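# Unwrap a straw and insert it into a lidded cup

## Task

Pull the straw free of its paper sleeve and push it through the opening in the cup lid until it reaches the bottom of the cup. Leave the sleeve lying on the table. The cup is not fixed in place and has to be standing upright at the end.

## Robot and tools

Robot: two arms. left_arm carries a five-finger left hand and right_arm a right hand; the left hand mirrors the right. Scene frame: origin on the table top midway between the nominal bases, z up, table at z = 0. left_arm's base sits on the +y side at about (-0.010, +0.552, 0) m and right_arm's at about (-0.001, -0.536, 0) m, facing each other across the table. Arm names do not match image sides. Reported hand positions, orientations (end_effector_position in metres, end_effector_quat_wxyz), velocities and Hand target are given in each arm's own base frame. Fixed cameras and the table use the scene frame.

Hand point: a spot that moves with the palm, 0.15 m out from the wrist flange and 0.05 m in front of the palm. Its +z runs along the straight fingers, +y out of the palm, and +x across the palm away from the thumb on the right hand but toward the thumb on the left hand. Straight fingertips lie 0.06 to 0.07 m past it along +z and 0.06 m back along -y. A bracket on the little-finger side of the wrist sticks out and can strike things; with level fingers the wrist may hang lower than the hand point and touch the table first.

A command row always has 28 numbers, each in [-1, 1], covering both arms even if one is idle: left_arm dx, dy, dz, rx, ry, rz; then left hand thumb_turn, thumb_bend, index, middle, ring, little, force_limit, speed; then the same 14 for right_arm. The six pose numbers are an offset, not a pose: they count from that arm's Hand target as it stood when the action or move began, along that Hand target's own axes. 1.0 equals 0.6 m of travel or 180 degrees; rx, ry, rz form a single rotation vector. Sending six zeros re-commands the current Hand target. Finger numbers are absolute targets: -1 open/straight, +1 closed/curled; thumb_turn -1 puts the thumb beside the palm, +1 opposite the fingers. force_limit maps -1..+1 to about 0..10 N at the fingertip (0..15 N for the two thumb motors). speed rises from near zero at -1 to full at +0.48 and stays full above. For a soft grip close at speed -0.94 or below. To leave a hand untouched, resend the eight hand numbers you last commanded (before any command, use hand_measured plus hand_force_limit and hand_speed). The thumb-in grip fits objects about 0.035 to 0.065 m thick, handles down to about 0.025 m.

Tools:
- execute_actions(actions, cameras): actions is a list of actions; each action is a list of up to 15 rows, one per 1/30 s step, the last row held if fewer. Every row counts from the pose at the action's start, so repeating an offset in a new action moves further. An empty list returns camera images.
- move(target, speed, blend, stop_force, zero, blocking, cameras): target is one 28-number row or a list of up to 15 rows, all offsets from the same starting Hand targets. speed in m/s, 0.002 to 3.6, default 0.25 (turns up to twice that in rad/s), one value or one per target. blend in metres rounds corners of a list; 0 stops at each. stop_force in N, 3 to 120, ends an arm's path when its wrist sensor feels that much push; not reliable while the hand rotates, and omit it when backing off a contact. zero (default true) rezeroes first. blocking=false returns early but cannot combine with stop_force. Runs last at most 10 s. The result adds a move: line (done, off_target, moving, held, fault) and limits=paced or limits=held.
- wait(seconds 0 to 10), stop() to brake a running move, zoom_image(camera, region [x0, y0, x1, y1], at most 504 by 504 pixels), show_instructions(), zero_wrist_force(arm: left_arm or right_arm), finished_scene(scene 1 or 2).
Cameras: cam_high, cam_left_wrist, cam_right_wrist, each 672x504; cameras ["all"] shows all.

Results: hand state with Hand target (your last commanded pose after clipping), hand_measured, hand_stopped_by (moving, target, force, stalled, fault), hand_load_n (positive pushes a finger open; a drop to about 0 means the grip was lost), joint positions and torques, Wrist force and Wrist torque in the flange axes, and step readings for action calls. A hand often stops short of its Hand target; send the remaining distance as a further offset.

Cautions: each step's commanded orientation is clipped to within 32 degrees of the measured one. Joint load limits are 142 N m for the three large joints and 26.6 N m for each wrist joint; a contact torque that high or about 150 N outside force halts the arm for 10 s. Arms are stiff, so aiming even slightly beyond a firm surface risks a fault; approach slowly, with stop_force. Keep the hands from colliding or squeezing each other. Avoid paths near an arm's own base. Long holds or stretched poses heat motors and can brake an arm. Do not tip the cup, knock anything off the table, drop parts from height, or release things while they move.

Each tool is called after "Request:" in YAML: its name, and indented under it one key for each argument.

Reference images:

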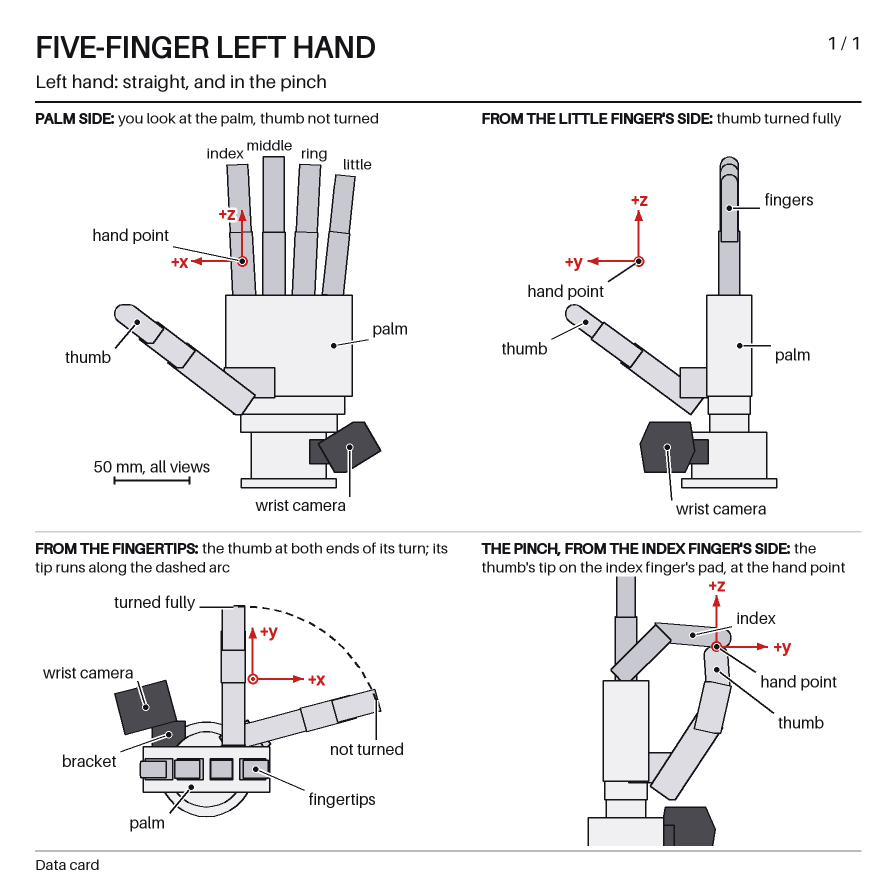

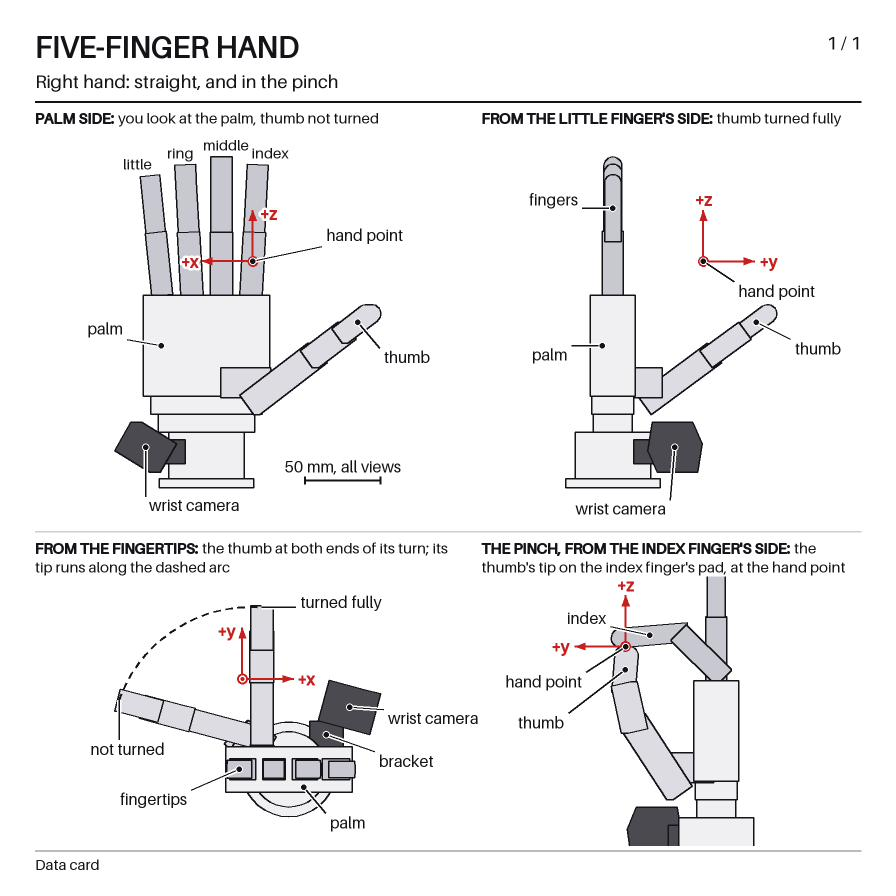

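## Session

Request:
execute_actions:
  actions: []

Scene clock: 0.00 s.
left_arm: end_effector_position=(+0.1515, +0.2165, +0.1347) hand_measured=(-1.000, -1.000, -1.000, -1.000, -1.000, -1.000) hand_load_n=(+0.0, +0.0, +0.0, +0.0, +0.0, +0.0) hand_stopped_by=(target, target, target, target, target, target) hand_force_limit=0.00 hand_speed=-0.80 end_effector_quat_wxyz=(-0.091, +0.469, +0.878, +0.022) | right_arm: end_effector_position=(+0.7452, -0.0505, +0.2463) hand_measured=(-1.000, -1.000, -1.000, -1.000, -1.000, -1.000) hand_load_n=(+0.0, +0.0, +0.0, +0.0, +0.0, +0.0) hand_stopped_by=(target, target, target, target, target, target) hand_force_limit=0.00 hand_speed=-0.80 end_effector_quat_wxyz=(+0.414, +0.826, +0.226, +0.310)
Joint positions: left_arm=[4.567 -1.339 -2.303 2.175 -1.727 0.843] | right_arm=[0.008 -0.912 1.149 0.353 2.151 0.728]
Joint velocities: within noise
Joint torques (N m): no reading
Wrist force (N): no reading
Wrist torque (N m): no reading
Wrist force, peak (N): no reading
Hand target: left_arm +0.1515, +0.2165, +0.1347; -0.091, +0.469, +0.878, +0.022 | right_arm +0.7452, -0.0505, +0.2463; +0.414, +0.826, +0.226, +0.310
camera_calibration:
cam_left_wrist: T_world_to_cam=[[-0.947372, -0.307918, 0.0875966, 0.203853], [-0.19272, 0.767036, 0.611976, -0.214169], [-0.255628, 0.562887, -0.78601, 0.142757], [0, 0, 0, 1]] pos_world=[0.188342, 0.146689, 0.225418]
cam_right_wrist: T_world_to_cam=[[0.28386, -0.386286, 0.877614, -0.449348], [-0.930568, -0.331695, 0.15499, 0.633755], [0.231229, -0.860675, -0.453621, 0.0116626], [0, 0, 0, 1]] pos_world=[0.714607, 0.0466739, 0.301419]

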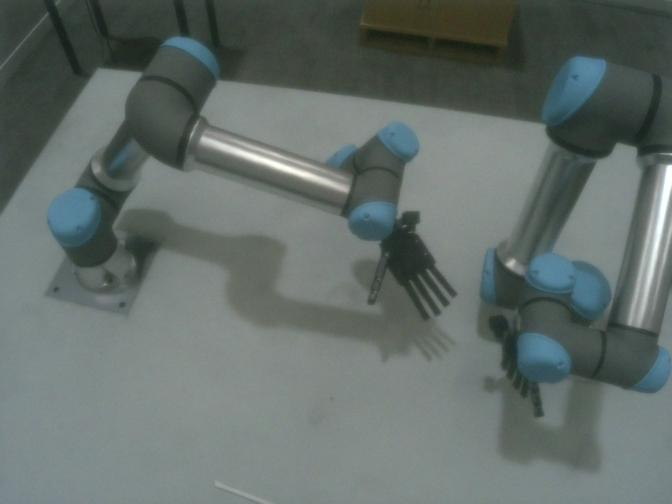

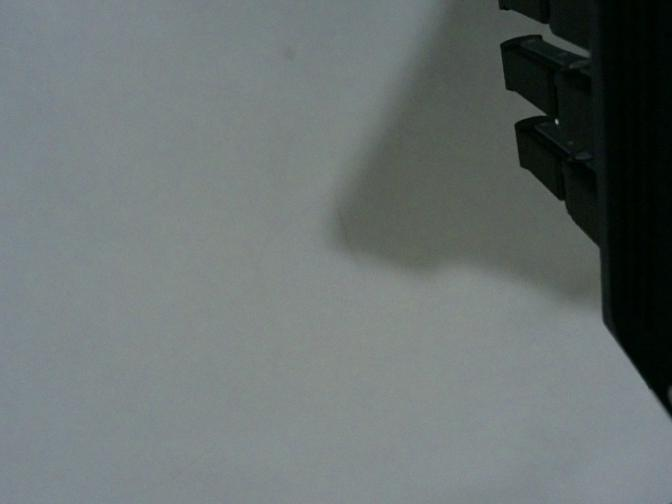

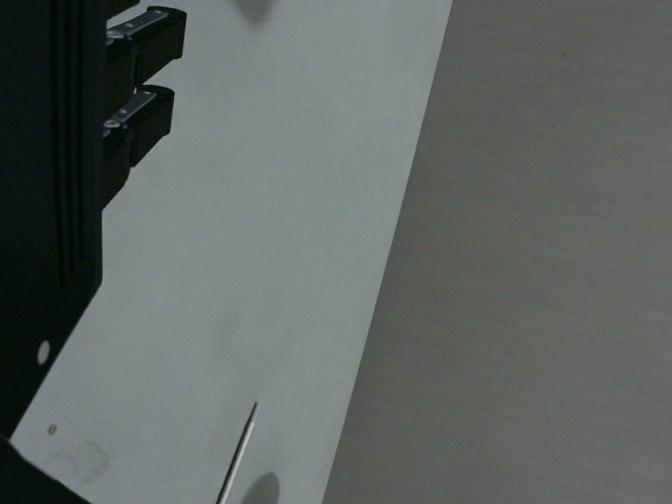

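Request:
move:
  target: [0,0,0,0,0,0,-1,-1,-1,-1,-1,-1,0,-0.8,-0.264,0.242,-0.307,0.283,0.034,-0.282,-1,-1,-1,-1,-1,-1,0,-0.8]
  speed: 0.4
  cameras: ["cam_high","cam_right_wrist"]

Scene clock: 2.70 s.
left_arm: end_effector_position=(+0.1515, +0.2165, +0.1347) hand_measured=(-1.000, -1.000, -1.000, -1.000, -1.000, -1.000) hand_load_n=(+0.0, +0.0, +0.0, +0.0, +0.0, -0.5) hand_stopped_by=(target, target, target, target, target, target) hand_force_limit=0.00 hand_speed=-0.80 end_effector_quat_wxyz=(-0.091, +0.469, +0.878, +0.022) | right_arm: end_effector_position=(+0.5217, -0.1311, +0.3999) hand_measured=(-1.000, -1.000, -1.000, -1.000, -1.000, -1.000) hand_load_n=(+0.0, +0.0, +0.0, +0.0, +0.0, +0.0) hand_stopped_by=(target, target, target, target, target, target) hand_force_limit=0.00 hand_speed=-0.80 end_effector_quat_wxyz=(+0.108, +0.730, +0.674, +0.026) end_effector_velocity=(-0.001, +0.002, +0.001) end_effector_angular_velocity=(+0.001, +0.004, +0.004)
Joint positions: left_arm=[4.567 -1.339 -2.303 2.175 -1.727 0.843] | right_arm=[-0.475 -1.294 1.089 1.553 1.595 -0.399]
Joint velocities: left_arm=[within noise] | right_arm=[0.001 -0.002 0 0.006 0 -0.003]
Joint torques (N m): left_arm=[-2.26 5.24 15.4 -2.23 -0.3 0.09] | right_arm=[-1.09 -45.41 -21.35 4.22 -2.16 -1.07]
Wrist force (N): left_arm=[0.2 -0.2 -0.1] | right_arm=[-1.7 -1.5 -1.5]
Wrist torque (N m): left_arm=[-0.02 -0.02 0.02] | right_arm=[-0.03 0.36 -0.29]
Wrist force, peak (N): left_arm=[-0.1 0.1 -0.6] | right_arm=[-2.3 -2.0 -2.5]
Hand target: left_arm +0.1515, +0.2165, +0.1347; -0.091, +0.469, +0.878, +0.022 | right_arm +0.5216, -0.1311, +0.4001; +0.108, +0.730, +0.674, +0.027
Off the commanded pose: left_arm 0.000 m, 0 deg | right_arm 0.000 m, 0 deg.
move: done
camera_calibration:
cam_right_wrist: T_world_to_cam=[[0.971131, 0.174702, 0.162432, -0.550922], [0.0259352, -0.754209, 0.656122, -0.379555], [0.237134, -0.632967, -0.736967, 0.203739], [0, 0, 0, 1]] pos_world=[0.496547, -0.0610562, 0.488671]
Images, in order (width x height): cam_high 672x504, cam_right_wrist 672x504.

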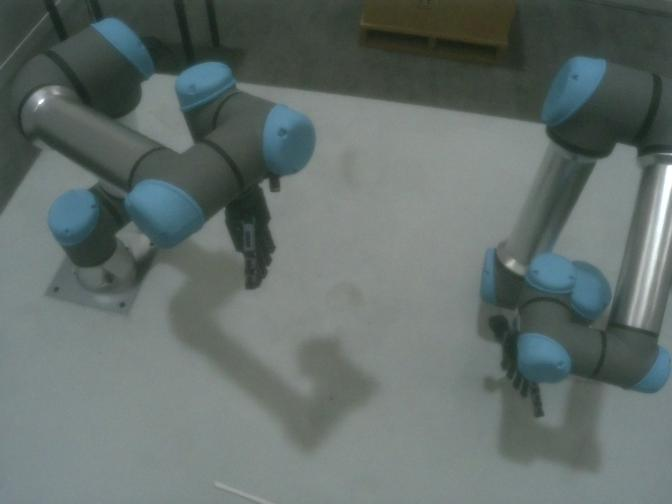

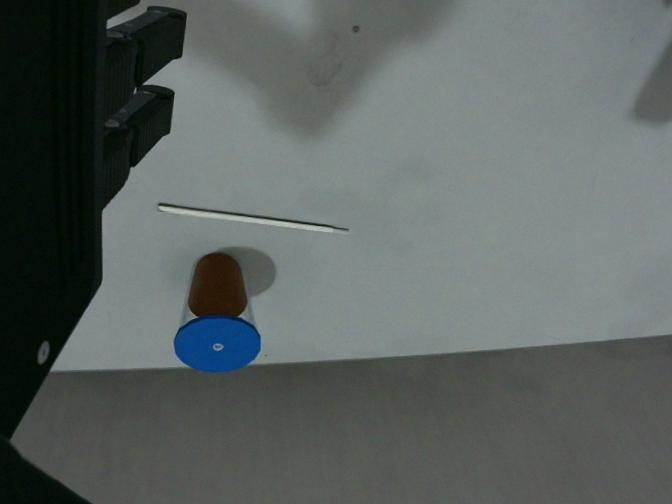

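Request:
move:
  target: [0.111,0.5847,-0.3383,0.0461,0.4857,0.69,0.5,-0.2,-0.1,-1,-1,-1,0,0.4,-0.4355,-0.0805,0.6208,0.2715,-0.288,-0.5616,0.4,-0.2,-0.1,1,1,1,0,0.4]
  speed: 0.35
  cameras: ["all"]

Scene clock: 8.57 s.
left_arm: end_effector_position=(+0.4335, +0.4423, +0.3299) hand_measured=(+0.500, -0.200, -0.100, -1.000, -1.000, -1.000) hand_load_n=(+0.0, +0.0, +0.0, +0.0, +0.0, +0.0) hand_stopped_by=(target, target, target, target, target, target) hand_force_limit=0.00 hand_speed=0.40 end_effector_quat_wxyz=(-0.554, +0.792, -0.209, +0.148) | right_arm: end_effector_position=(+0.5198, -0.4321, +0.0554) hand_measured=(+0.400, -0.200, -0.100, +1.000, +1.000, +1.000) hand_load_n=(+0.0, +0.0, +0.0, +0.0, +0.0, +0.0) hand_stopped_by=(target, target, target, target, target, target) hand_force_limit=0.00 hand_speed=0.40 end_effector_quat_wxyz=(+0.065, -0.094, +0.814, -0.570) end_effector_velocity=(+0.000, -0.001, -0.001) end_effector_angular_velocity=(-0.003, +0.002, +0.000)
Joint positions: left_arm=[4.212 -1.628 -1.568 2.847 -1.553 3.145] | right_arm=[-0.752 -1.051 1.717 -0.254 2.122 -2.918]
Joint velocities: left_arm=[within noise] | right_arm=[-0.001 0.002 0.001 -0.005 0 -0.004]
Joint torques (N m): left_arm=[-10.79 29.89 25.23 3.39 1.85 1.36] | right_arm=[7.87 -52.65 -17.34 -2.23 0.78 -1.52]
Wrist force (N): left_arm=[-1.2 -0.6 0.5] | right_arm=[-1.8 -4.9 0.9]
Wrist torque (N m): left_arm=[-0.21 0.18 -0.11] | right_arm=[-0.29 0.20 -0.84]
Wrist force, peak (N): left_arm=[-0.9 -1.4 0.9] | right_arm=[-2.1 -4.9 0.9]
Hand target: left_arm +0.4336, +0.4422, +0.3300; -0.554, +0.792, -0.209, +0.148 | right_arm +0.5199, -0.4321, +0.0555; +0.065, -0.094, +0.814, -0.570
Off the commanded pose: left_arm 0.000 m, 0 deg | right_arm 0.000 m, 0 deg.
move: done
camera_calibration:
cam_left_wrist: T_world_to_cam=[[0.406147, 0.153578, 0.90081, -0.535669], [0.46936, -0.880866, -0.0614418, 0.211489], [0.784057, 0.447759, -0.429845, -0.27601], [0, 0, 0, 1]] pos_world=[0.334704, 0.392147, 0.376889]
cam_right_wrist: T_world_to_cam=[[-0.312312, 0.268125, -0.911356, 0.326432], [0.662099, 0.749389, -0.00642094, -0.0246881], [0.681238, -0.605413, -0.411569, -0.477146], [0, 0, 0, 1]] pos_world=[0.443345, -0.357894, 0.100959]

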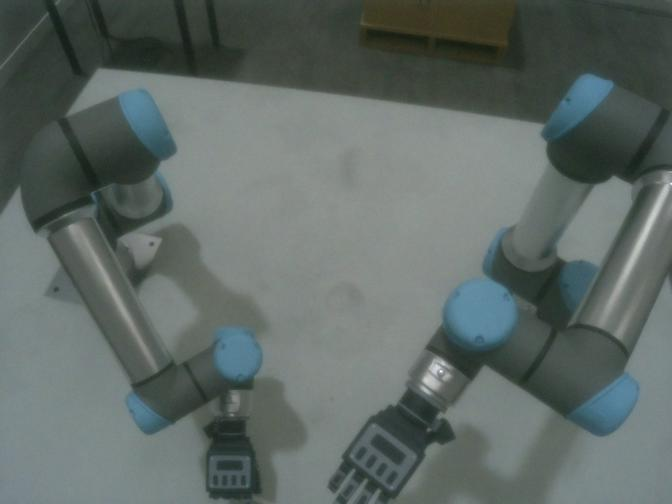

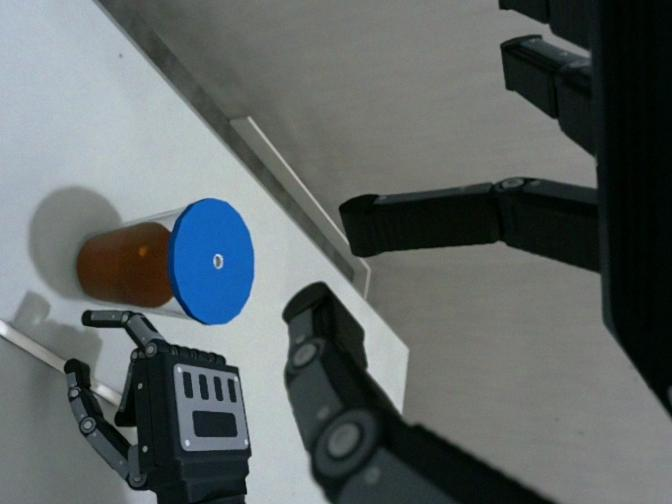

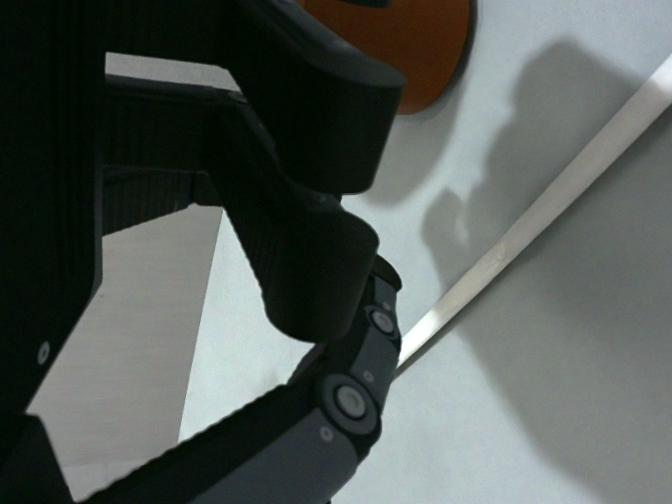

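Request:
move:
  target: [0,0,0,0,0,0,0.5,-0.2,-0.1,-1,-1,-1,0,0.4,-0.002,0.0733,0.018,0,0,0,0.4,-0.2,-0.1,1,1,1,0,0.4]
  speed: 0.035
  stop_force: 3
  cameras: ["cam_left_wrist","cam_right_wrist"]

Request:
zoom_image:
  camera: "cam_left_wrist"
  region: [0, 260, 260, 460]

Scene clock: 15.63 s.
left_arm: end_effector_position=(+0.4336, +0.4422, +0.3300) hand_measured=(+0.500, -0.200, -0.100, -1.000, -1.000, -1.000) hand_load_n=(+0.0, +0.0, +0.0, +0.0, +0.0, +0.0) hand_stopped_by=(target, target, target, target, target, target) hand_force_limit=0.00 hand_speed=0.40 end_effector_quat_wxyz=(-0.554, +0.792, -0.209, +0.148) | right_arm: end_effector_position=(+0.5199, -0.4273, +0.0119) hand_measured=(+0.400, -0.200, -0.100, +1.000, +1.000, +1.000) hand_load_n=(+0.0, -1.0, +0.5, +0.0, +0.0, +0.0) hand_stopped_by=(target, target, target, target, target, target) hand_force_limit=0.00 hand_speed=0.40 end_effector_quat_wxyz=(+0.065, -0.094, +0.814, -0.570)
Joint positions: left_arm=[4.212 -1.628 -1.568 2.847 -1.553 3.145] | right_arm=[-0.744 -0.986 1.752 -0.351 2.128 -2.914]
Joint torques (N m): left_arm=[-10.47 35.45 25.4 3.41 1.92 1.47] | right_arm=[-8.05 -50.64 -19.11 -2.1 -2.34 -1.33]
Wrist force (N): left_arm=[-1.2 -0.6 0.3] | right_arm=[-0.4 -7.1 -0.7]
Wrist torque (N m): left_arm=[-0.20 0.17 -0.11] | right_arm=[-0.02 0.22 -0.80]
Wrist force, peak (N): left_arm=[-1.5 -0.5 0.6] | right_arm=[2.8 -32.5 -15.3]
Hand target: left_arm +0.4336, +0.4422, +0.3300; -0.554, +0.792, -0.209, +0.148 | right_arm +0.5199, -0.4273, +0.0119; +0.065, -0.094, +0.814, -0.570 (not the last commanded pose)
Off the commanded pose: left_arm 0.000 m, 0 deg | right_arm 0.001 m, 0 deg.
move: contact (right_arm)
camera_calibration:
cam_left_wrist: T_world_to_cam=[[0.406179, 0.153273, 0.900848, -0.535704], [0.46897, -0.881067, -0.0615445, 0.211698], [0.784274, 0.447468, -0.429751, -0.27604], [0, 0, 0, 1]] pos_world=[0.334802, 0.392148, 0.376988]
cam_right_wrist: T_world_to_cam=[[-0.31224, 0.267906, -0.911445, 0.285428], [0.661922, 0.749545, -0.00644107, -0.0284957], [0.681443, -0.605317, -0.411371, -0.49228], [0, 0, 0, 1]] pos_world=[0.443445, -0.353095, 0.0574585]
Images, in order (width x height): cam_left_wrist 672x504, cam_right_wrist 672x504.

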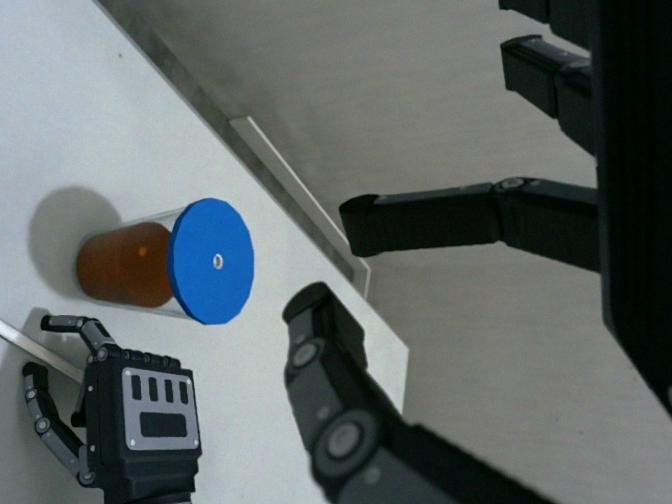

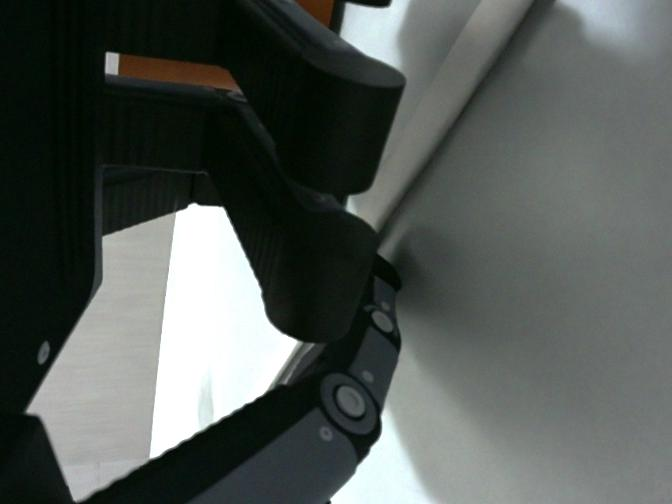

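Scaled by 1.938 from the camera's 672x504 image, which has a finer 960x720 frame.

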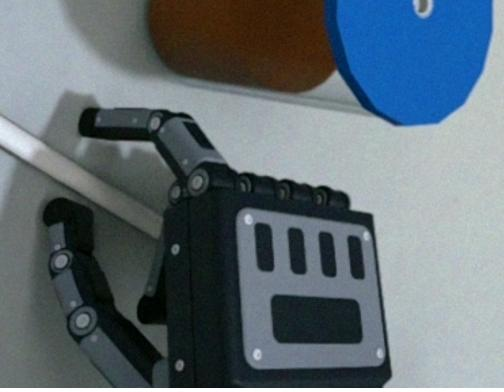

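Request:
move:
  target:
    - [0,0,0,0,0,0,0.5,-0.2,-0.1,-1,-1,-1,0,0.4,0,-0.0018,-0.0007,0,0,0,0.4,-0.2,0.45,1,1,1,0.8,-0.82]
  speed: 0.03

Request:
move:
  target:
    - [0,0,0,0,0,0,0.5,-0.2,-0.1,-1,-1,-1,0,0.4,0,-0.2977,-0.1083,0,0,0,0.4,-0.2,0.45,1,1,1,0.8,-0.82]
  speed: 0.15
  cameras: ["all"]

Request:
zoom_image:
  camera: "cam_right_wrist"
  region: [260, 0, 600, 400]

Scene clock: 16.67 s.
left_arm: end_effector_position=(+0.4336, +0.4422, +0.3300) hand_measured=(+0.500, -0.200, -0.100, -1.000, -1.000, -1.000) hand_load_n=(+0.0, +0.0, +0.0, +0.0, +0.0, +0.0) hand_stopped_by=(target, target, target, target, target, target) hand_force_limit=0.00 hand_speed=0.40 end_effector_quat_wxyz=(-0.554, +0.792, -0.209, +0.148) | right_arm: end_effector_position=(+0.5199, -0.4272, +0.0131) hand_measured=(+0.400, -0.202, +0.212, +1.000, +1.000, +1.000) hand_load_n=(-2.5, +5.5, +11.5, +0.0, +0.0, +0.0) hand_stopped_by=(target, target, force, target, target, target) hand_force_limit=0.80 hand_speed=-0.82 end_effector_quat_wxyz=(+0.065, -0.094, +0.814, -0.570)
Joint positions: left_arm=[4.212 -1.628 -1.568 2.847 -1.553 3.145] | right_arm=[-0.744 -0.988 1.751 -0.349 2.128 -2.914]
Joint torques (N m): left_arm=[-10.82 35.62 25.07 3.44 1.93 1.52] | right_arm=[-1.02 -52.18 -20.05 -2.06 0.54 -0.31]
Wrist force (N): left_arm=[-1.0 -0.7 0.3] | right_arm=[-1.6 -6.3 -0.5]
Wrist torque (N m): left_arm=[-0.20 0.14 -0.10] | right_arm=[-0.06 0.21 -0.79]
Wrist force, peak (N): left_arm=[-1.4 -0.7 0.5] | right_arm=[-1.9 -13.2 1.4]
Hand target: left_arm +0.4336, +0.4422, +0.3300; -0.554, +0.792, -0.209, +0.148 | right_arm +0.5199, -0.4272, +0.0131; +0.065, -0.094, +0.814, -0.570
Off the commanded pose: left_arm 0.000 m, 0 deg | right_arm 0.000 m, 0 deg.
move: done

Scene clock: 18.40 s.
left_arm: end_effector_position=(+0.4336, +0.4422, +0.3300) hand_measured=(+0.500, -0.200, -0.100, -1.000, -1.000, -1.000) hand_load_n=(+0.0, +0.0, +0.0, +0.0, +0.0, +0.0) hand_stopped_by=(target, target, target, target, target, target) hand_force_limit=0.00 hand_speed=0.40 end_effector_quat_wxyz=(-0.554, +0.792, -0.209, +0.148) | right_arm: end_effector_position=(+0.5201, -0.4271, +0.2031) hand_measured=(+0.400, -0.200, +0.212, +1.000, +1.000, +1.000) hand_load_n=(-0.5, +1.0, +1.5, +0.0, +0.0, +0.0) hand_stopped_by=(target, target, force, target, target, target) hand_force_limit=0.80 hand_speed=-0.82 end_effector_quat_wxyz=(+0.065, -0.094, +0.814, -0.570)
Joint positions: left_arm=[4.212 -1.628 -1.568 2.847 -1.553 3.145] | right_arm=[-0.744 -1.221 1.546 0.089 2.129 -2.914]
Joint torques (N m): left_arm=[-10.47 35.65 22.74 3.53 1.78 1.48] | right_arm=[9.04 -29.67 -24.26 1.73 2.8 1.25]
Wrist force (N): left_arm=[-1.2 -0.4 0.2] | right_arm=[-1.9 -3.3 0.1]
Wrist torque (N m): left_arm=[-0.15 0.17 -0.12] | right_arm=[-0.02 0.22 -0.77]
Wrist force, peak (N): left_arm=[-1.6 -0.7 0.4] | right_arm=[-1.9 -5.2 -0.1]
Hand target: left_arm +0.4336, +0.4422, +0.3300; -0.554, +0.792, -0.209, +0.148 | right_arm +0.5201, -0.4271, +0.2032; +0.065, -0.094, +0.814, -0.570
Off the commanded pose: left_arm 0.000 m, 0 deg | right_arm 0.000 m, 0 deg.
move: done
camera_calibration:
cam_left_wrist: T_world_to_cam=[[0.406179, 0.153273, 0.900848, -0.535704], [0.46897, -0.881067, -0.0615445, 0.211698], [0.784274, 0.447468, -0.429751, -0.27604], [0, 0, 0, 1]] pos_world=[0.334802, 0.392148, 0.376988]
cam_right_wrist: T_world_to_cam=[[-0.312075, 0.267762, -0.911544, 0.459605], [0.66193, 0.749538, -0.00644438, -0.0275511], [0.681512, -0.605389, -0.411152, -0.413752], [0, 0, 0, 1]] pos_world=[0.443645, -0.352895, 0.248658]

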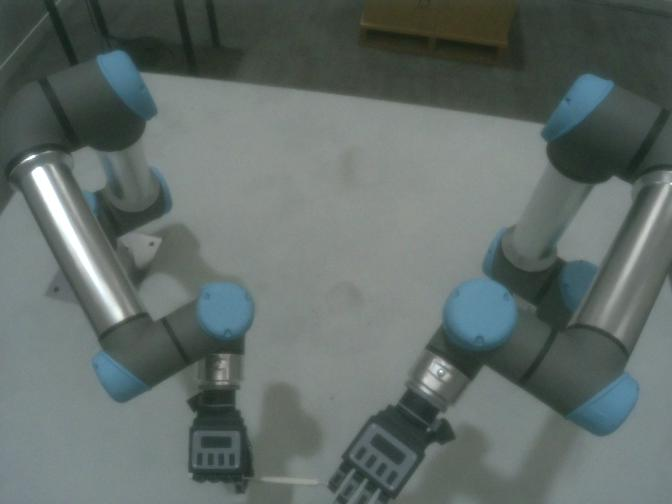

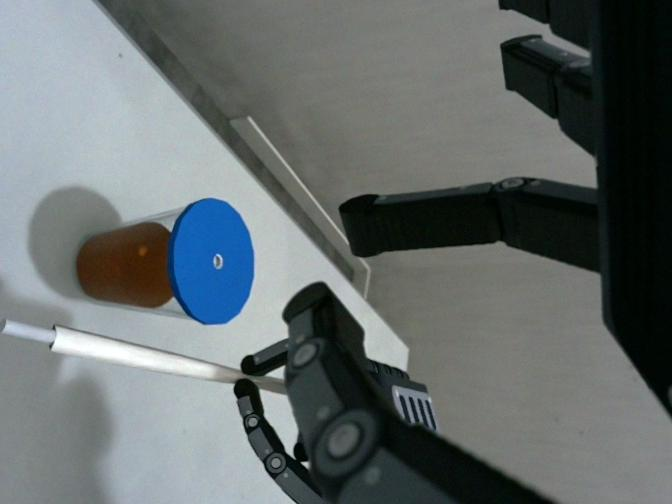

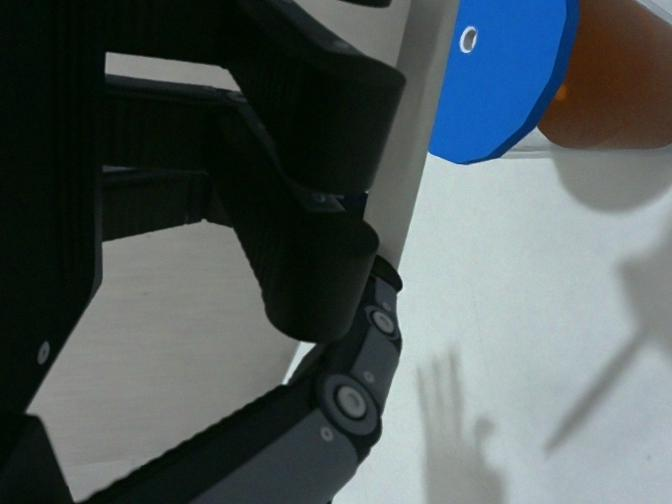

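Scaled by 1.260 from the camera's 672x504 image, which has a finer 960x720 frame.

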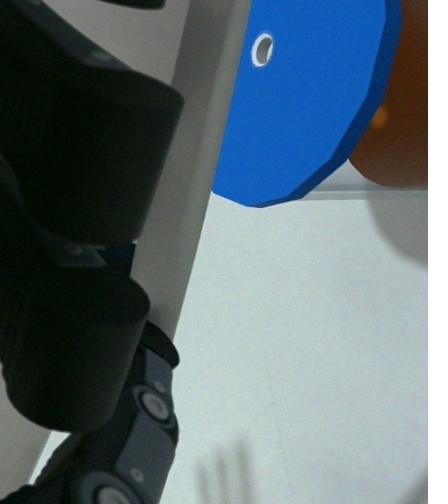

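Request:
move:
  target: [0.0293,0.1183,0.0402,0,-0.2089,-0.076,0.5,-0.2,-0.1,-1,-1,-1,0,0.4,0,0,0,0,0,0,0.4,-0.2,0.55,1,1,1,0.8,-0.82]
  speed: 0.2
  cameras: ["all"]

Scene clock: 21.40 s.
left_arm: end_effector_position=(+0.4484, +0.4320, +0.2551) hand_measured=(+0.500, -0.200, -0.100, -1.000, -1.000, -1.000) hand_load_n=(+0.0, +0.0, +0.0, +0.0, +0.0, +0.0) hand_stopped_by=(target, target, target, target, target, target) hand_force_limit=0.00 hand_speed=0.40 end_effector_quat_wxyz=(-0.571, +0.816, +0.074, -0.050) | right_arm: end_effector_position=(+0.5201, -0.4271, +0.2032) hand_measured=(+0.400, -0.200, +0.290, +1.000, +1.000, +1.000) hand_load_n=(-0.5, +1.0, +14.0, +0.0, +0.0, +0.0) hand_stopped_by=(target, target, force, target, target, target) hand_force_limit=0.80 hand_speed=-0.82 end_effector_quat_wxyz=(+0.065, -0.094, +0.814, -0.570)
Joint positions: left_arm=[3.851 -1.958 -1.384 2.716 -2.515 2.61] | right_arm=[-0.744 -1.221 1.546 0.089 2.129 -2.914]
Joint torques (N m): left_arm=[3.25 31.42 20.39 -0.87 -3.11 -1.03] | right_arm=[1.81 -24.63 -22.55 1.38 -1.45 -0.98]
Wrist force (N): left_arm=[-0.5 -1.0 0.8] | right_arm=[-1.6 -3.5 0.0]
Wrist torque (N m): left_arm=[-0.30 0.11 -0.13] | right_arm=[-0.02 0.18 -0.75]
Wrist force, peak (N): left_arm=[-1.4 -1.3 0.6] | right_arm=[-1.8 -3.7 0.1]
Hand target: left_arm +0.4483, +0.4321, +0.2551; -0.571, +0.816, +0.074, -0.050 | right_arm +0.5201, -0.4271, +0.2032; +0.065, -0.094, +0.814, -0.570
Off the commanded pose: left_arm 0.000 m, 0 deg | right_arm 0.000 m, 0 deg.
move: done
camera_calibration:
cam_left_wrist: T_world_to_cam=[[0.21247, 0.380161, 0.900186, -0.483695], [0.925577, -0.373667, -0.060658, -0.232965], [0.31331, 0.846079, -0.431262, -0.275909], [0, 0, 0, 1]] pos_world=[0.404843, 0.330272, 0.302295]
cam_right_wrist: T_world_to_cam=[[-0.31224, 0.267906, -0.911445, 0.459705], [0.661922, 0.749545, -0.00644107, -0.0275464], [0.681443, -0.605317, -0.411371, -0.413641], [0, 0, 0, 1]] pos_world=[0.443645, -0.352895, 0.248659]

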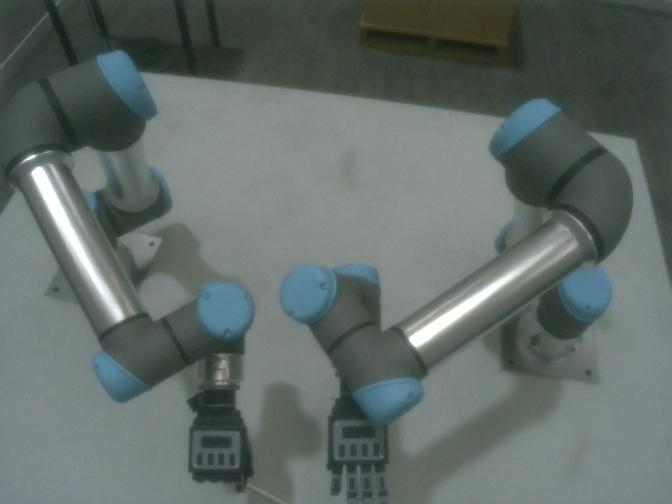

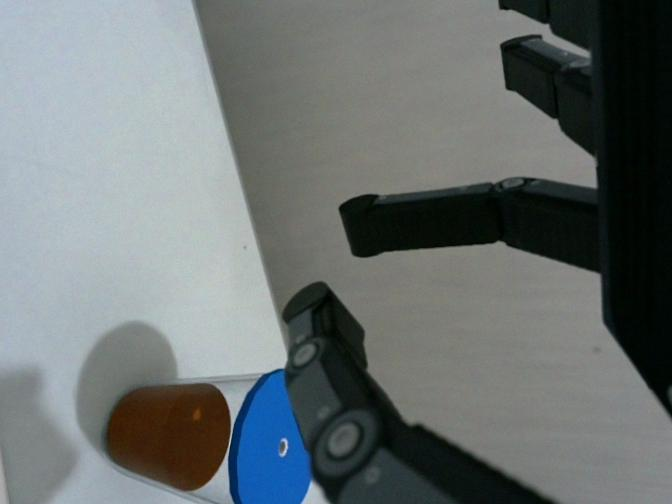

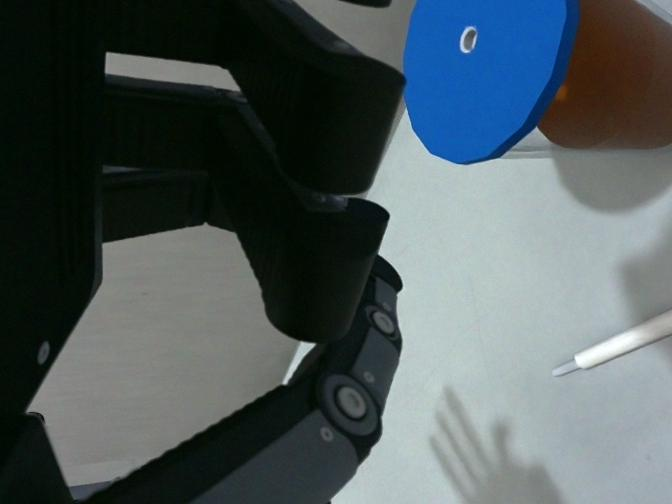

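Request:
move:
  target: [0,-0.1,-0.08,0,0,0,0.5,-0.2,-0.1,-1,-1,-1,0,0.4,-0.002,0.2463,0.0687,0,0.1248,0.0454,0.55,-0.2,-0.1,1,1,1,0,0.4]
  speed: 0.15
  cameras: ["cam_left_wrist","cam_right_wrist"]

Scene clock: 24.03 s.
left_arm: end_effector_position=(+0.4525, +0.4079, +0.3280) hand_measured=(+0.500, -0.200, -0.100, -1.000, -1.000, -1.000) hand_load_n=(+0.0, +0.0, +0.0, +0.0, +0.0, +0.0) hand_stopped_by=(target, target, target, target, target, target) hand_force_limit=0.00 hand_speed=0.40 end_effector_quat_wxyz=(-0.571, +0.816, +0.074, -0.050) | right_arm: end_effector_position=(+0.5185, -0.4154, +0.0502) hand_measured=(+0.550, -0.200, -0.100, +1.000, +1.000, +1.000) hand_load_n=(+0.0, +0.0, +0.0, +0.0, +0.0, +0.0) hand_stopped_by=(target, target, target, target, target, target) hand_force_limit=0.00 hand_speed=0.40 end_effector_quat_wxyz=(-0.054, +0.076, +0.815, -0.571)
Joint positions: left_arm=[3.806 -1.93 -1.24 2.507 -2.551 2.563] | right_arm=[-0.598 -0.834 1.404 0.169 2.61 -2.477]
Joint torques (N m): left_arm=[8.08 26.38 12.93 0.9 1.77 1.24] | right_arm=[-10.75 -36.92 -14.07 0.04 2.24 1.45]
Wrist force (N): left_arm=[-0.7 0.1 0.3] | right_arm=[-1.8 -3.6 0.1]
Wrist torque (N m): left_arm=[-0.16 0.18 -0.12] | right_arm=[-0.02 0.23 -0.71]
Wrist force, peak (N): left_arm=[-0.8 -0.8 0.8] | right_arm=[-1.7 -4.8 -0.2]
Hand target: left_arm +0.4525, +0.4079, +0.3279; -0.571, +0.816, +0.074, -0.050 | right_arm +0.5184, -0.4155, +0.0502; -0.054, +0.077, +0.815, -0.571
Off the commanded pose: left_arm 0.000 m, 0 deg | right_arm 0.000 m, 0 deg.
move: done
camera_calibration:
cam_left_wrist: T_world_to_cam=[[0.212305, 0.380109, 0.900247, -0.540951], [0.92569, -0.37339, -0.0606499, -0.241608], [0.31309, 0.846225, -0.431135, -0.225313], [0, 0, 0, 1]] pos_world=[0.409044, 0.306072, 0.375195]
cam_right_wrist: T_world_to_cam=[[-0.176787, 0.370934, -0.911677, 0.28936], [0.908721, 0.417355, -0.00640494, -0.302253], [0.378117, -0.829592, -0.410859, -0.404297], [0, 0, 0, 1]] pos_world=[0.47869, -0.316588, 0.0957578]
Images, in order (width x height): cam_left_wrist 672x504, cam_right_wrist 672x504.

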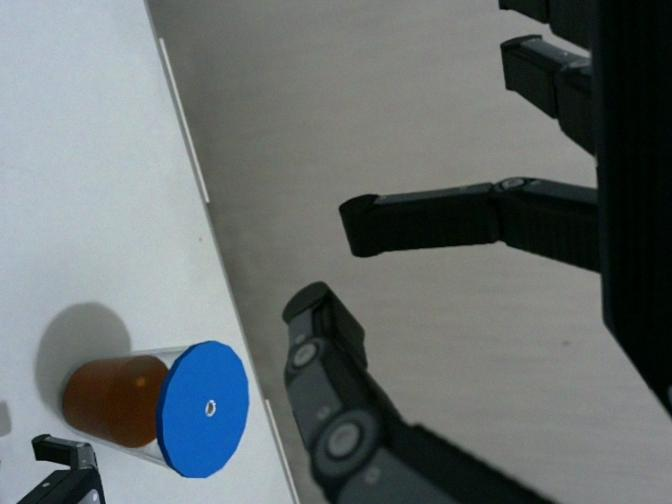

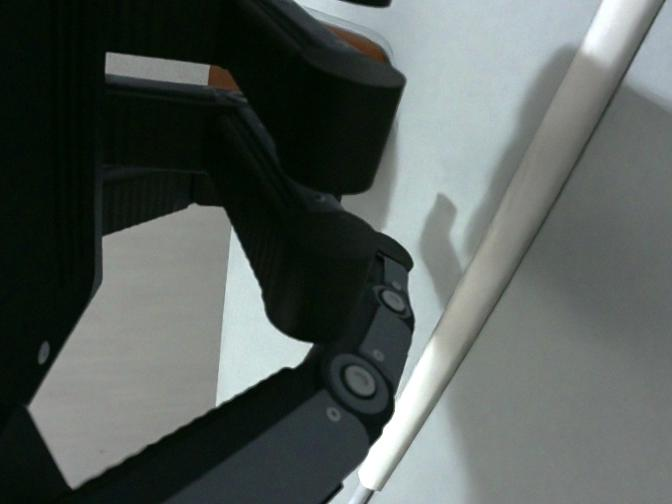

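Request:
move:
  target: [0,0,0,0,0,0,0.5,-0.2,-0.1,-1,-1,-1,0,0.4,0.002,0.0667,0.012,0,0,0,0.55,-0.2,-0.1,1,1,1,0,0.4]
  speed: 0.03
  stop_force: 3
  cameras: ["cam_right_wrist"]

Request:
move:
  target: [0,0,0,0,0,0,0.5,-0.2,-0.1,-1,-1,-1,0,0.4,0,-0.001,-0.0004,0,0,0,0.55,-0.2,0.45,1,1,1,0.3,-0.87]
  speed: 0.03
  cameras: ["cam_right_wrist"]

Request:
move:
  target: [0,0,0,0,0,0,0.5,-0.2,-0.1,-1,-1,-1,0,0.4,0,-0.0626,-0.0228,0,0,0,0.55,-0.2,0.45,1,1,1,0.3,-0.87]
  speed: 0.06
  cameras: ["all"]

Scene clock: 27.17 s.
left_arm: end_effector_position=(+0.4525, +0.4079, +0.3279) hand_measured=(+0.500, -0.200, -0.100, -1.000, -1.000, -1.000) hand_load_n=(+0.0, +0.5, +0.0, +0.0, +0.0, +0.0) hand_stopped_by=(target, target, target, target, target, target) hand_force_limit=0.00 hand_speed=0.40 end_effector_quat_wxyz=(-0.571, +0.816, +0.074, -0.050) | right_arm: end_effector_position=(+0.5185, -0.4088, +0.0123) hand_measured=(+0.550, -0.198, -0.100, +1.000, +1.000, +1.000) hand_load_n=(+0.5, -2.5, +0.0, +0.0, +0.5, +0.0) hand_stopped_by=(target, target, target, target, target, target) hand_force_limit=0.00 hand_speed=0.40 end_effector_quat_wxyz=(-0.054, +0.077, +0.815, -0.571)
Joint positions: left_arm=[3.807 -1.931 -1.24 2.507 -2.551 2.563] | right_arm=[-0.588 -0.785 1.429 0.106 2.618 -2.463]
Joint torques (N m): left_arm=[8.17 27.4 11.56 -2.73 1.4 1.46] | right_arm=[-10.92 -59.11 -21.2 -1.18 -1.45 -1.6]
Wrist force (N): left_arm=[-0.8 0.1 0.4] | right_arm=[-1.8 -5.8 -1.1]
Wrist torque (N m): left_arm=[-0.17 0.20 -0.13] | right_arm=[0.01 0.24 -0.76]
Wrist force, peak (N): left_arm=[-0.9 0.1 0.8] | right_arm=[-1.0 -25.9 -12.4]
Hand target: left_arm +0.4525, +0.4079, +0.3279; -0.571, +0.816, +0.074, -0.050 | right_arm +0.5185, -0.4088, +0.0123; -0.054, +0.077, +0.815, -0.571 (not the last commanded pose)
Off the commanded pose: left_arm 0.000 m, 0 deg | right_arm 0.002 m, 0 deg.
move: contact (right_arm)
camera_calibration:
cam_right_wrist: T_world_to_cam=[[-0.176684, 0.371016, -0.911663, 0.252243], [0.908897, 0.416971, -0.00645451, -0.305451], [0.377742, -0.829748, -0.410887, -0.414302], [0, 0, 0, 1]] pos_world=[0.47869, -0.309988, 0.0577578]
Images, in order (width x height): cam_right_wrist 672x504.

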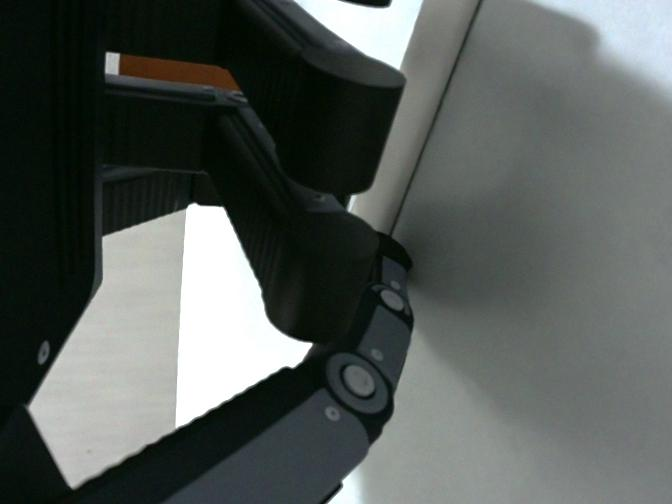

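Scene clock: 28.27 s.
left_arm: end_effector_position=(+0.4525, +0.4079, +0.3279) hand_measured=(+0.500, -0.200, -0.100, -1.000, -1.000, -1.000) hand_load_n=(+0.0, +0.0, +0.0, +0.0, +0.0, +0.0) hand_stopped_by=(target, target, target, target, target, target) hand_force_limit=0.00 hand_speed=0.40 end_effector_quat_wxyz=(-0.571, +0.816, +0.074, -0.050) | right_arm: end_effector_position=(+0.5185, -0.4088, +0.0130) hand_measured=(+0.550, -0.200, +0.198, +1.000, +1.000, +1.000) hand_load_n=(-1.5, +3.0, +8.5, +0.0, +0.0, +0.0) hand_stopped_by=(target, target, force, target, target, target) hand_force_limit=0.30 hand_speed=-0.87 end_effector_quat_wxyz=(-0.054, +0.077, +0.815, -0.571)
Joint positions: left_arm=[3.807 -1.931 -1.24 2.507 -2.551 2.563] | right_arm=[-0.588 -0.786 1.429 0.107 2.618 -2.463]
Joint torques (N m): left_arm=[8.13 27.77 11.59 -2.65 1.42 1.38] | right_arm=[0.21 -55.75 -19.89 2.46 0.58 1.24]
Wrist force (N): left_arm=[-0.7 0.0 0.7] | right_arm=[-2.5 -4.4 -1.2]
Wrist torque (N m): left_arm=[-0.20 0.19 -0.12] | right_arm=[0.10 0.32 -0.75]
Wrist force, peak (N): left_arm=[-0.9 0.1 1.0] | right_arm=[-2.0 -9.1 0.2]
Hand target: left_arm +0.4525, +0.4079, +0.3279; -0.571, +0.816, +0.074, -0.050 | right_arm +0.5185, -0.4088, +0.0130; -0.054, +0.077, +0.815, -0.571
Off the commanded pose: left_arm 0.000 m, 0 deg | right_arm 0.000 m, 0 deg.
move: done
camera_calibration:
cam_right_wrist: T_world_to_cam=[[-0.176684, 0.371016, -0.911663, 0.252881], [0.908897, 0.416971, -0.00645451, -0.305447], [0.377742, -0.829748, -0.410887, -0.414014], [0, 0, 0, 1]] pos_world=[0.47869, -0.309988, 0.0584578]
Images, in order (width x height): cam_right_wrist 672x504.

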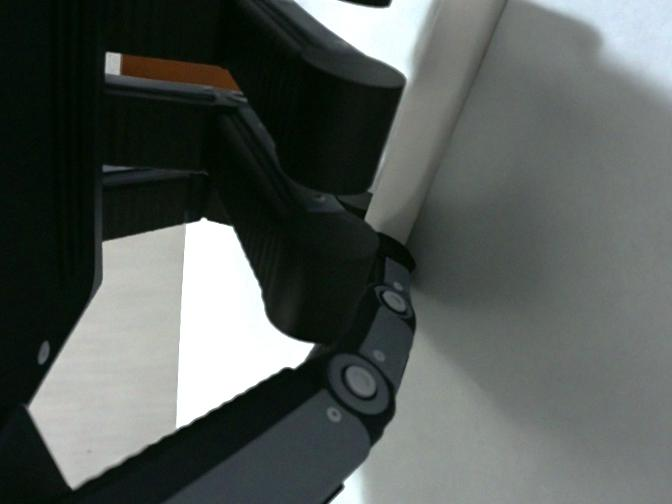

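Scene clock: 29.23 s.
left_arm: end_effector_position=(+0.4525, +0.4079, +0.3279) hand_measured=(+0.500, -0.200, -0.100, -1.000, -1.000, -1.000) hand_load_n=(+0.0, +0.0, +0.0, +0.0, +0.0, +0.0) hand_stopped_by=(target, target, target, target, target, target) hand_force_limit=0.00 hand_speed=0.40 end_effector_quat_wxyz=(-0.571, +0.816, +0.074, -0.050) | right_arm: end_effector_position=(+0.5186, -0.4088, +0.0531) hand_measured=(+0.550, -0.200, +0.198, +1.000, +1.000, +1.000) hand_load_n=(-2.0, +3.5, +6.0, +0.0, +0.0, +0.0) hand_stopped_by=(target, target, force, target, target, target) hand_force_limit=0.30 hand_speed=-0.87 end_effector_quat_wxyz=(-0.054, +0.077, +0.815, -0.571)
Joint positions: left_arm=[3.807 -1.931 -1.24 2.507 -2.551 2.563] | right_arm=[-0.588 -0.84 1.408 0.182 2.618 -2.463]
Joint torques (N m): left_arm=[8.03 28.13 11.99 -2.73 1.44 1.44] | right_arm=[6.79 -36.58 -7.95 -1.21 3.84 1.28]
Wrist force (N): left_arm=[-0.4 -0.1 0.3] | right_arm=[-1.9 -2.7 -0.6]
Wrist torque (N m): left_arm=[-0.18 0.13 -0.10] | right_arm=[0.13 0.28 -0.74]
Wrist force, peak (N): left_arm=[-1.0 -0.1 0.7] | right_arm=[-2.3 -5.3 -1.0]
Hand target: left_arm +0.4525, +0.4079, +0.3279; -0.571, +0.816, +0.074, -0.050 | right_arm +0.5185, -0.4088, +0.0529; -0.054, +0.077, +0.815, -0.571
Off the commanded pose: left_arm 0.000 m, 0 deg | right_arm 0.000 m, 0 deg.
move: done
camera_calibration:
cam_left_wrist: T_world_to_cam=[[0.212436, 0.3802, 0.900177, -0.540954], [0.925685, -0.373384, -0.0607532, -0.241538], [0.313013, 0.846187, -0.431266, -0.225349], [0, 0, 0, 1]] pos_world=[0.409044, 0.306172, 0.375095]
cam_right_wrist: T_world_to_cam=[[-0.17651, 0.370858, -0.911761, 0.289334], [0.908895, 0.416976, -0.00635096, -0.305287], [0.377827, -0.829816, -0.410672, -0.397659], [0, 0, 0, 1]] pos_world=[0.478791, -0.309989, 0.0985576]

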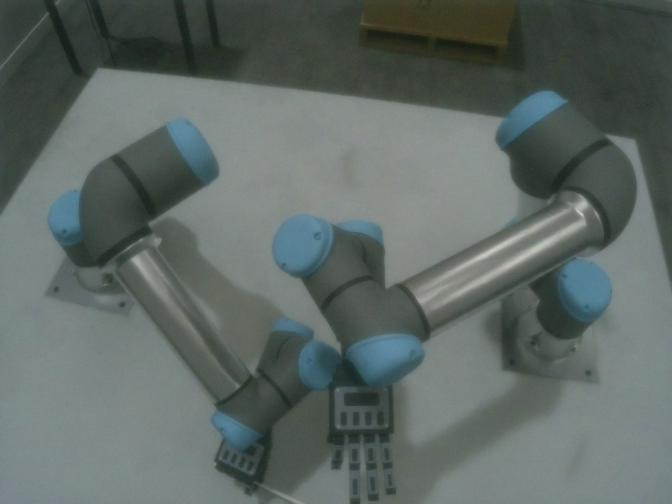

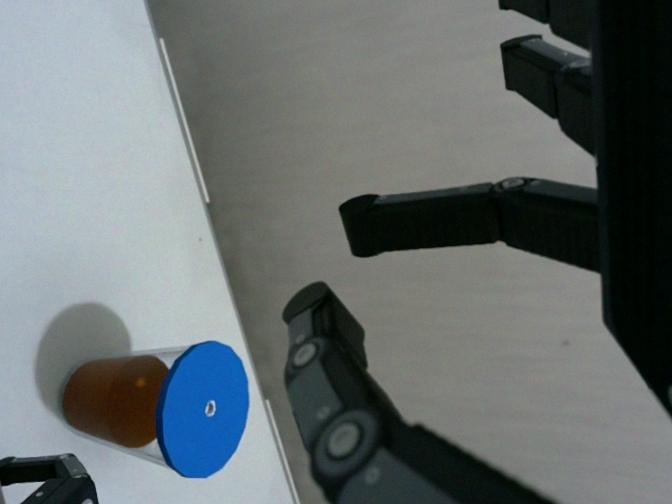

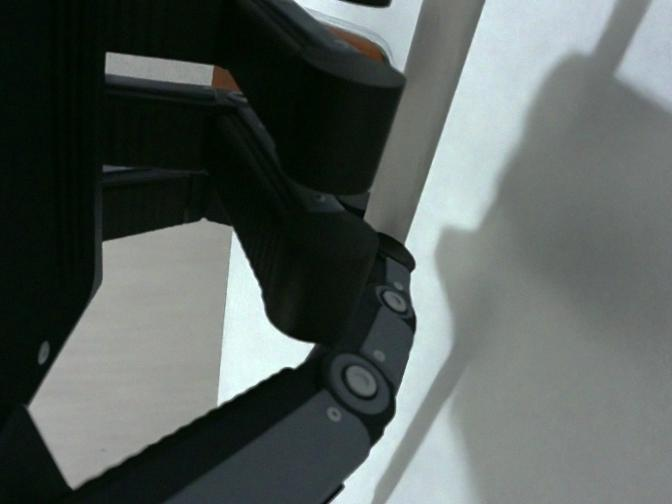

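Request:
move:
  target: [0.0943,0.0248,-0.0193,0,0.1242,0.0452,0.5,-0.2,-0.1,-1,-1,-1,0,0.4,0.1088,-0.2498,-0.118,0,0,0,0.55,-0.2,0.45,1,1,1,0.3,-0.87]
  speed: 0.12
  cameras: ["all"]

Scene clock: 32.00 s.
left_arm: end_effector_position=(+0.5109, +0.4024, +0.3181) hand_measured=(+0.500, -0.200, -0.100, -1.000, -1.000, -1.000) hand_load_n=(+0.0, +0.0, +0.0, +0.0, +0.0, +0.0) hand_stopped_by=(target, target, target, target, target, target) hand_force_limit=0.00 hand_speed=0.40 end_effector_quat_wxyz=(-0.570, +0.814, -0.095, +0.068) | right_arm: end_effector_position=(+0.4575, -0.3815, +0.2181) hand_measured=(+0.550, -0.200, +0.198, +1.000, +1.000, +1.000) hand_load_n=(-2.0, +3.5, +6.0, +0.0, +0.0, +0.0) hand_stopped_by=(target, target, force, target, target, target) hand_force_limit=0.30 hand_speed=-0.87 end_effector_quat_wxyz=(-0.054, +0.077, +0.815, -0.571)
Joint positions: left_arm=[3.863 -1.821 -1.38 2.782 -2.143 2.902] | right_arm=[-0.611 -1.161 1.466 0.419 2.601 -2.494]
Joint torques (N m): left_arm=[-10.83 22.21 28.4 -2.04 0.01 0.33] | right_arm=[4.72 -35.53 -10.57 -0.26 1.49 1.31]
Wrist force (N): left_arm=[-1.2 -0.2 0.9] | right_arm=[-2.1 -2.9 -0.5]
Wrist torque (N m): left_arm=[-0.21 0.22 -0.16] | right_arm=[0.10 0.28 -0.74]
Wrist force, peak (N): left_arm=[-1.6 -0.2 0.7] | right_arm=[-1.7 -3.9 -1.1]
Hand target: left_arm +0.5111, +0.4023, +0.3181; -0.569, +0.814, -0.095, +0.068 | right_arm +0.4574, -0.3814, +0.2180; -0.054, +0.077, +0.815, -0.571
Off the commanded pose: left_arm 0.000 m, 0 deg | right_arm 0.000 m, 0 deg.
move: done
camera_calibration:
cam_left_wrist: T_world_to_cam=[[0.347133, 0.261282, 0.900683, -0.563589], [0.69672, -0.714729, -0.0611856, -0.0437517], [0.627758, 0.648764, -0.430146, -0.324885], [0, 0, 0, 1]] pos_world=[0.430072, 0.326759, 0.36519]
cam_right_wrist: T_world_to_cam=[[-0.176545, 0.370933, -0.911724, 0.418874], [0.908895, 0.416977, -0.00635113, -0.259998], [0.377812, -0.829782, -0.410755, -0.284083], [0, 0, 0, 1]] pos_world=[0.417591, -0.282688, 0.263558]

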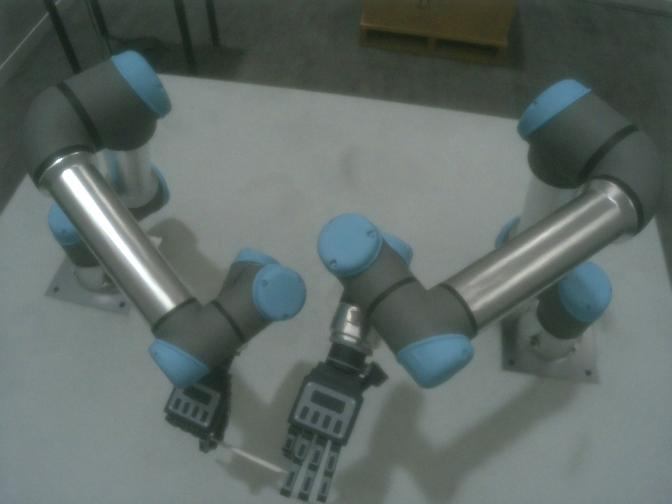

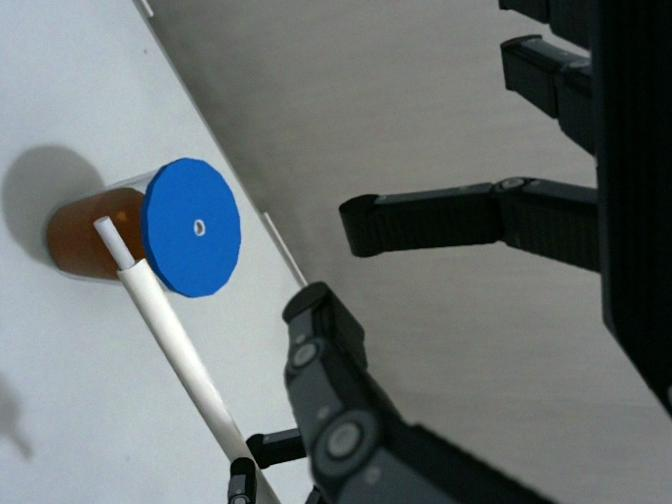

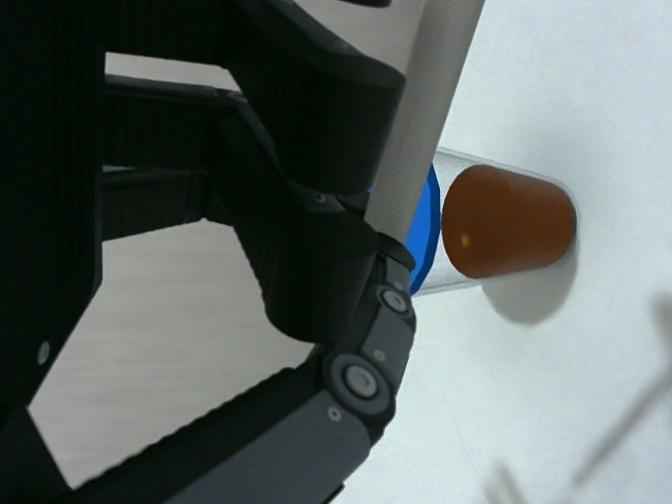

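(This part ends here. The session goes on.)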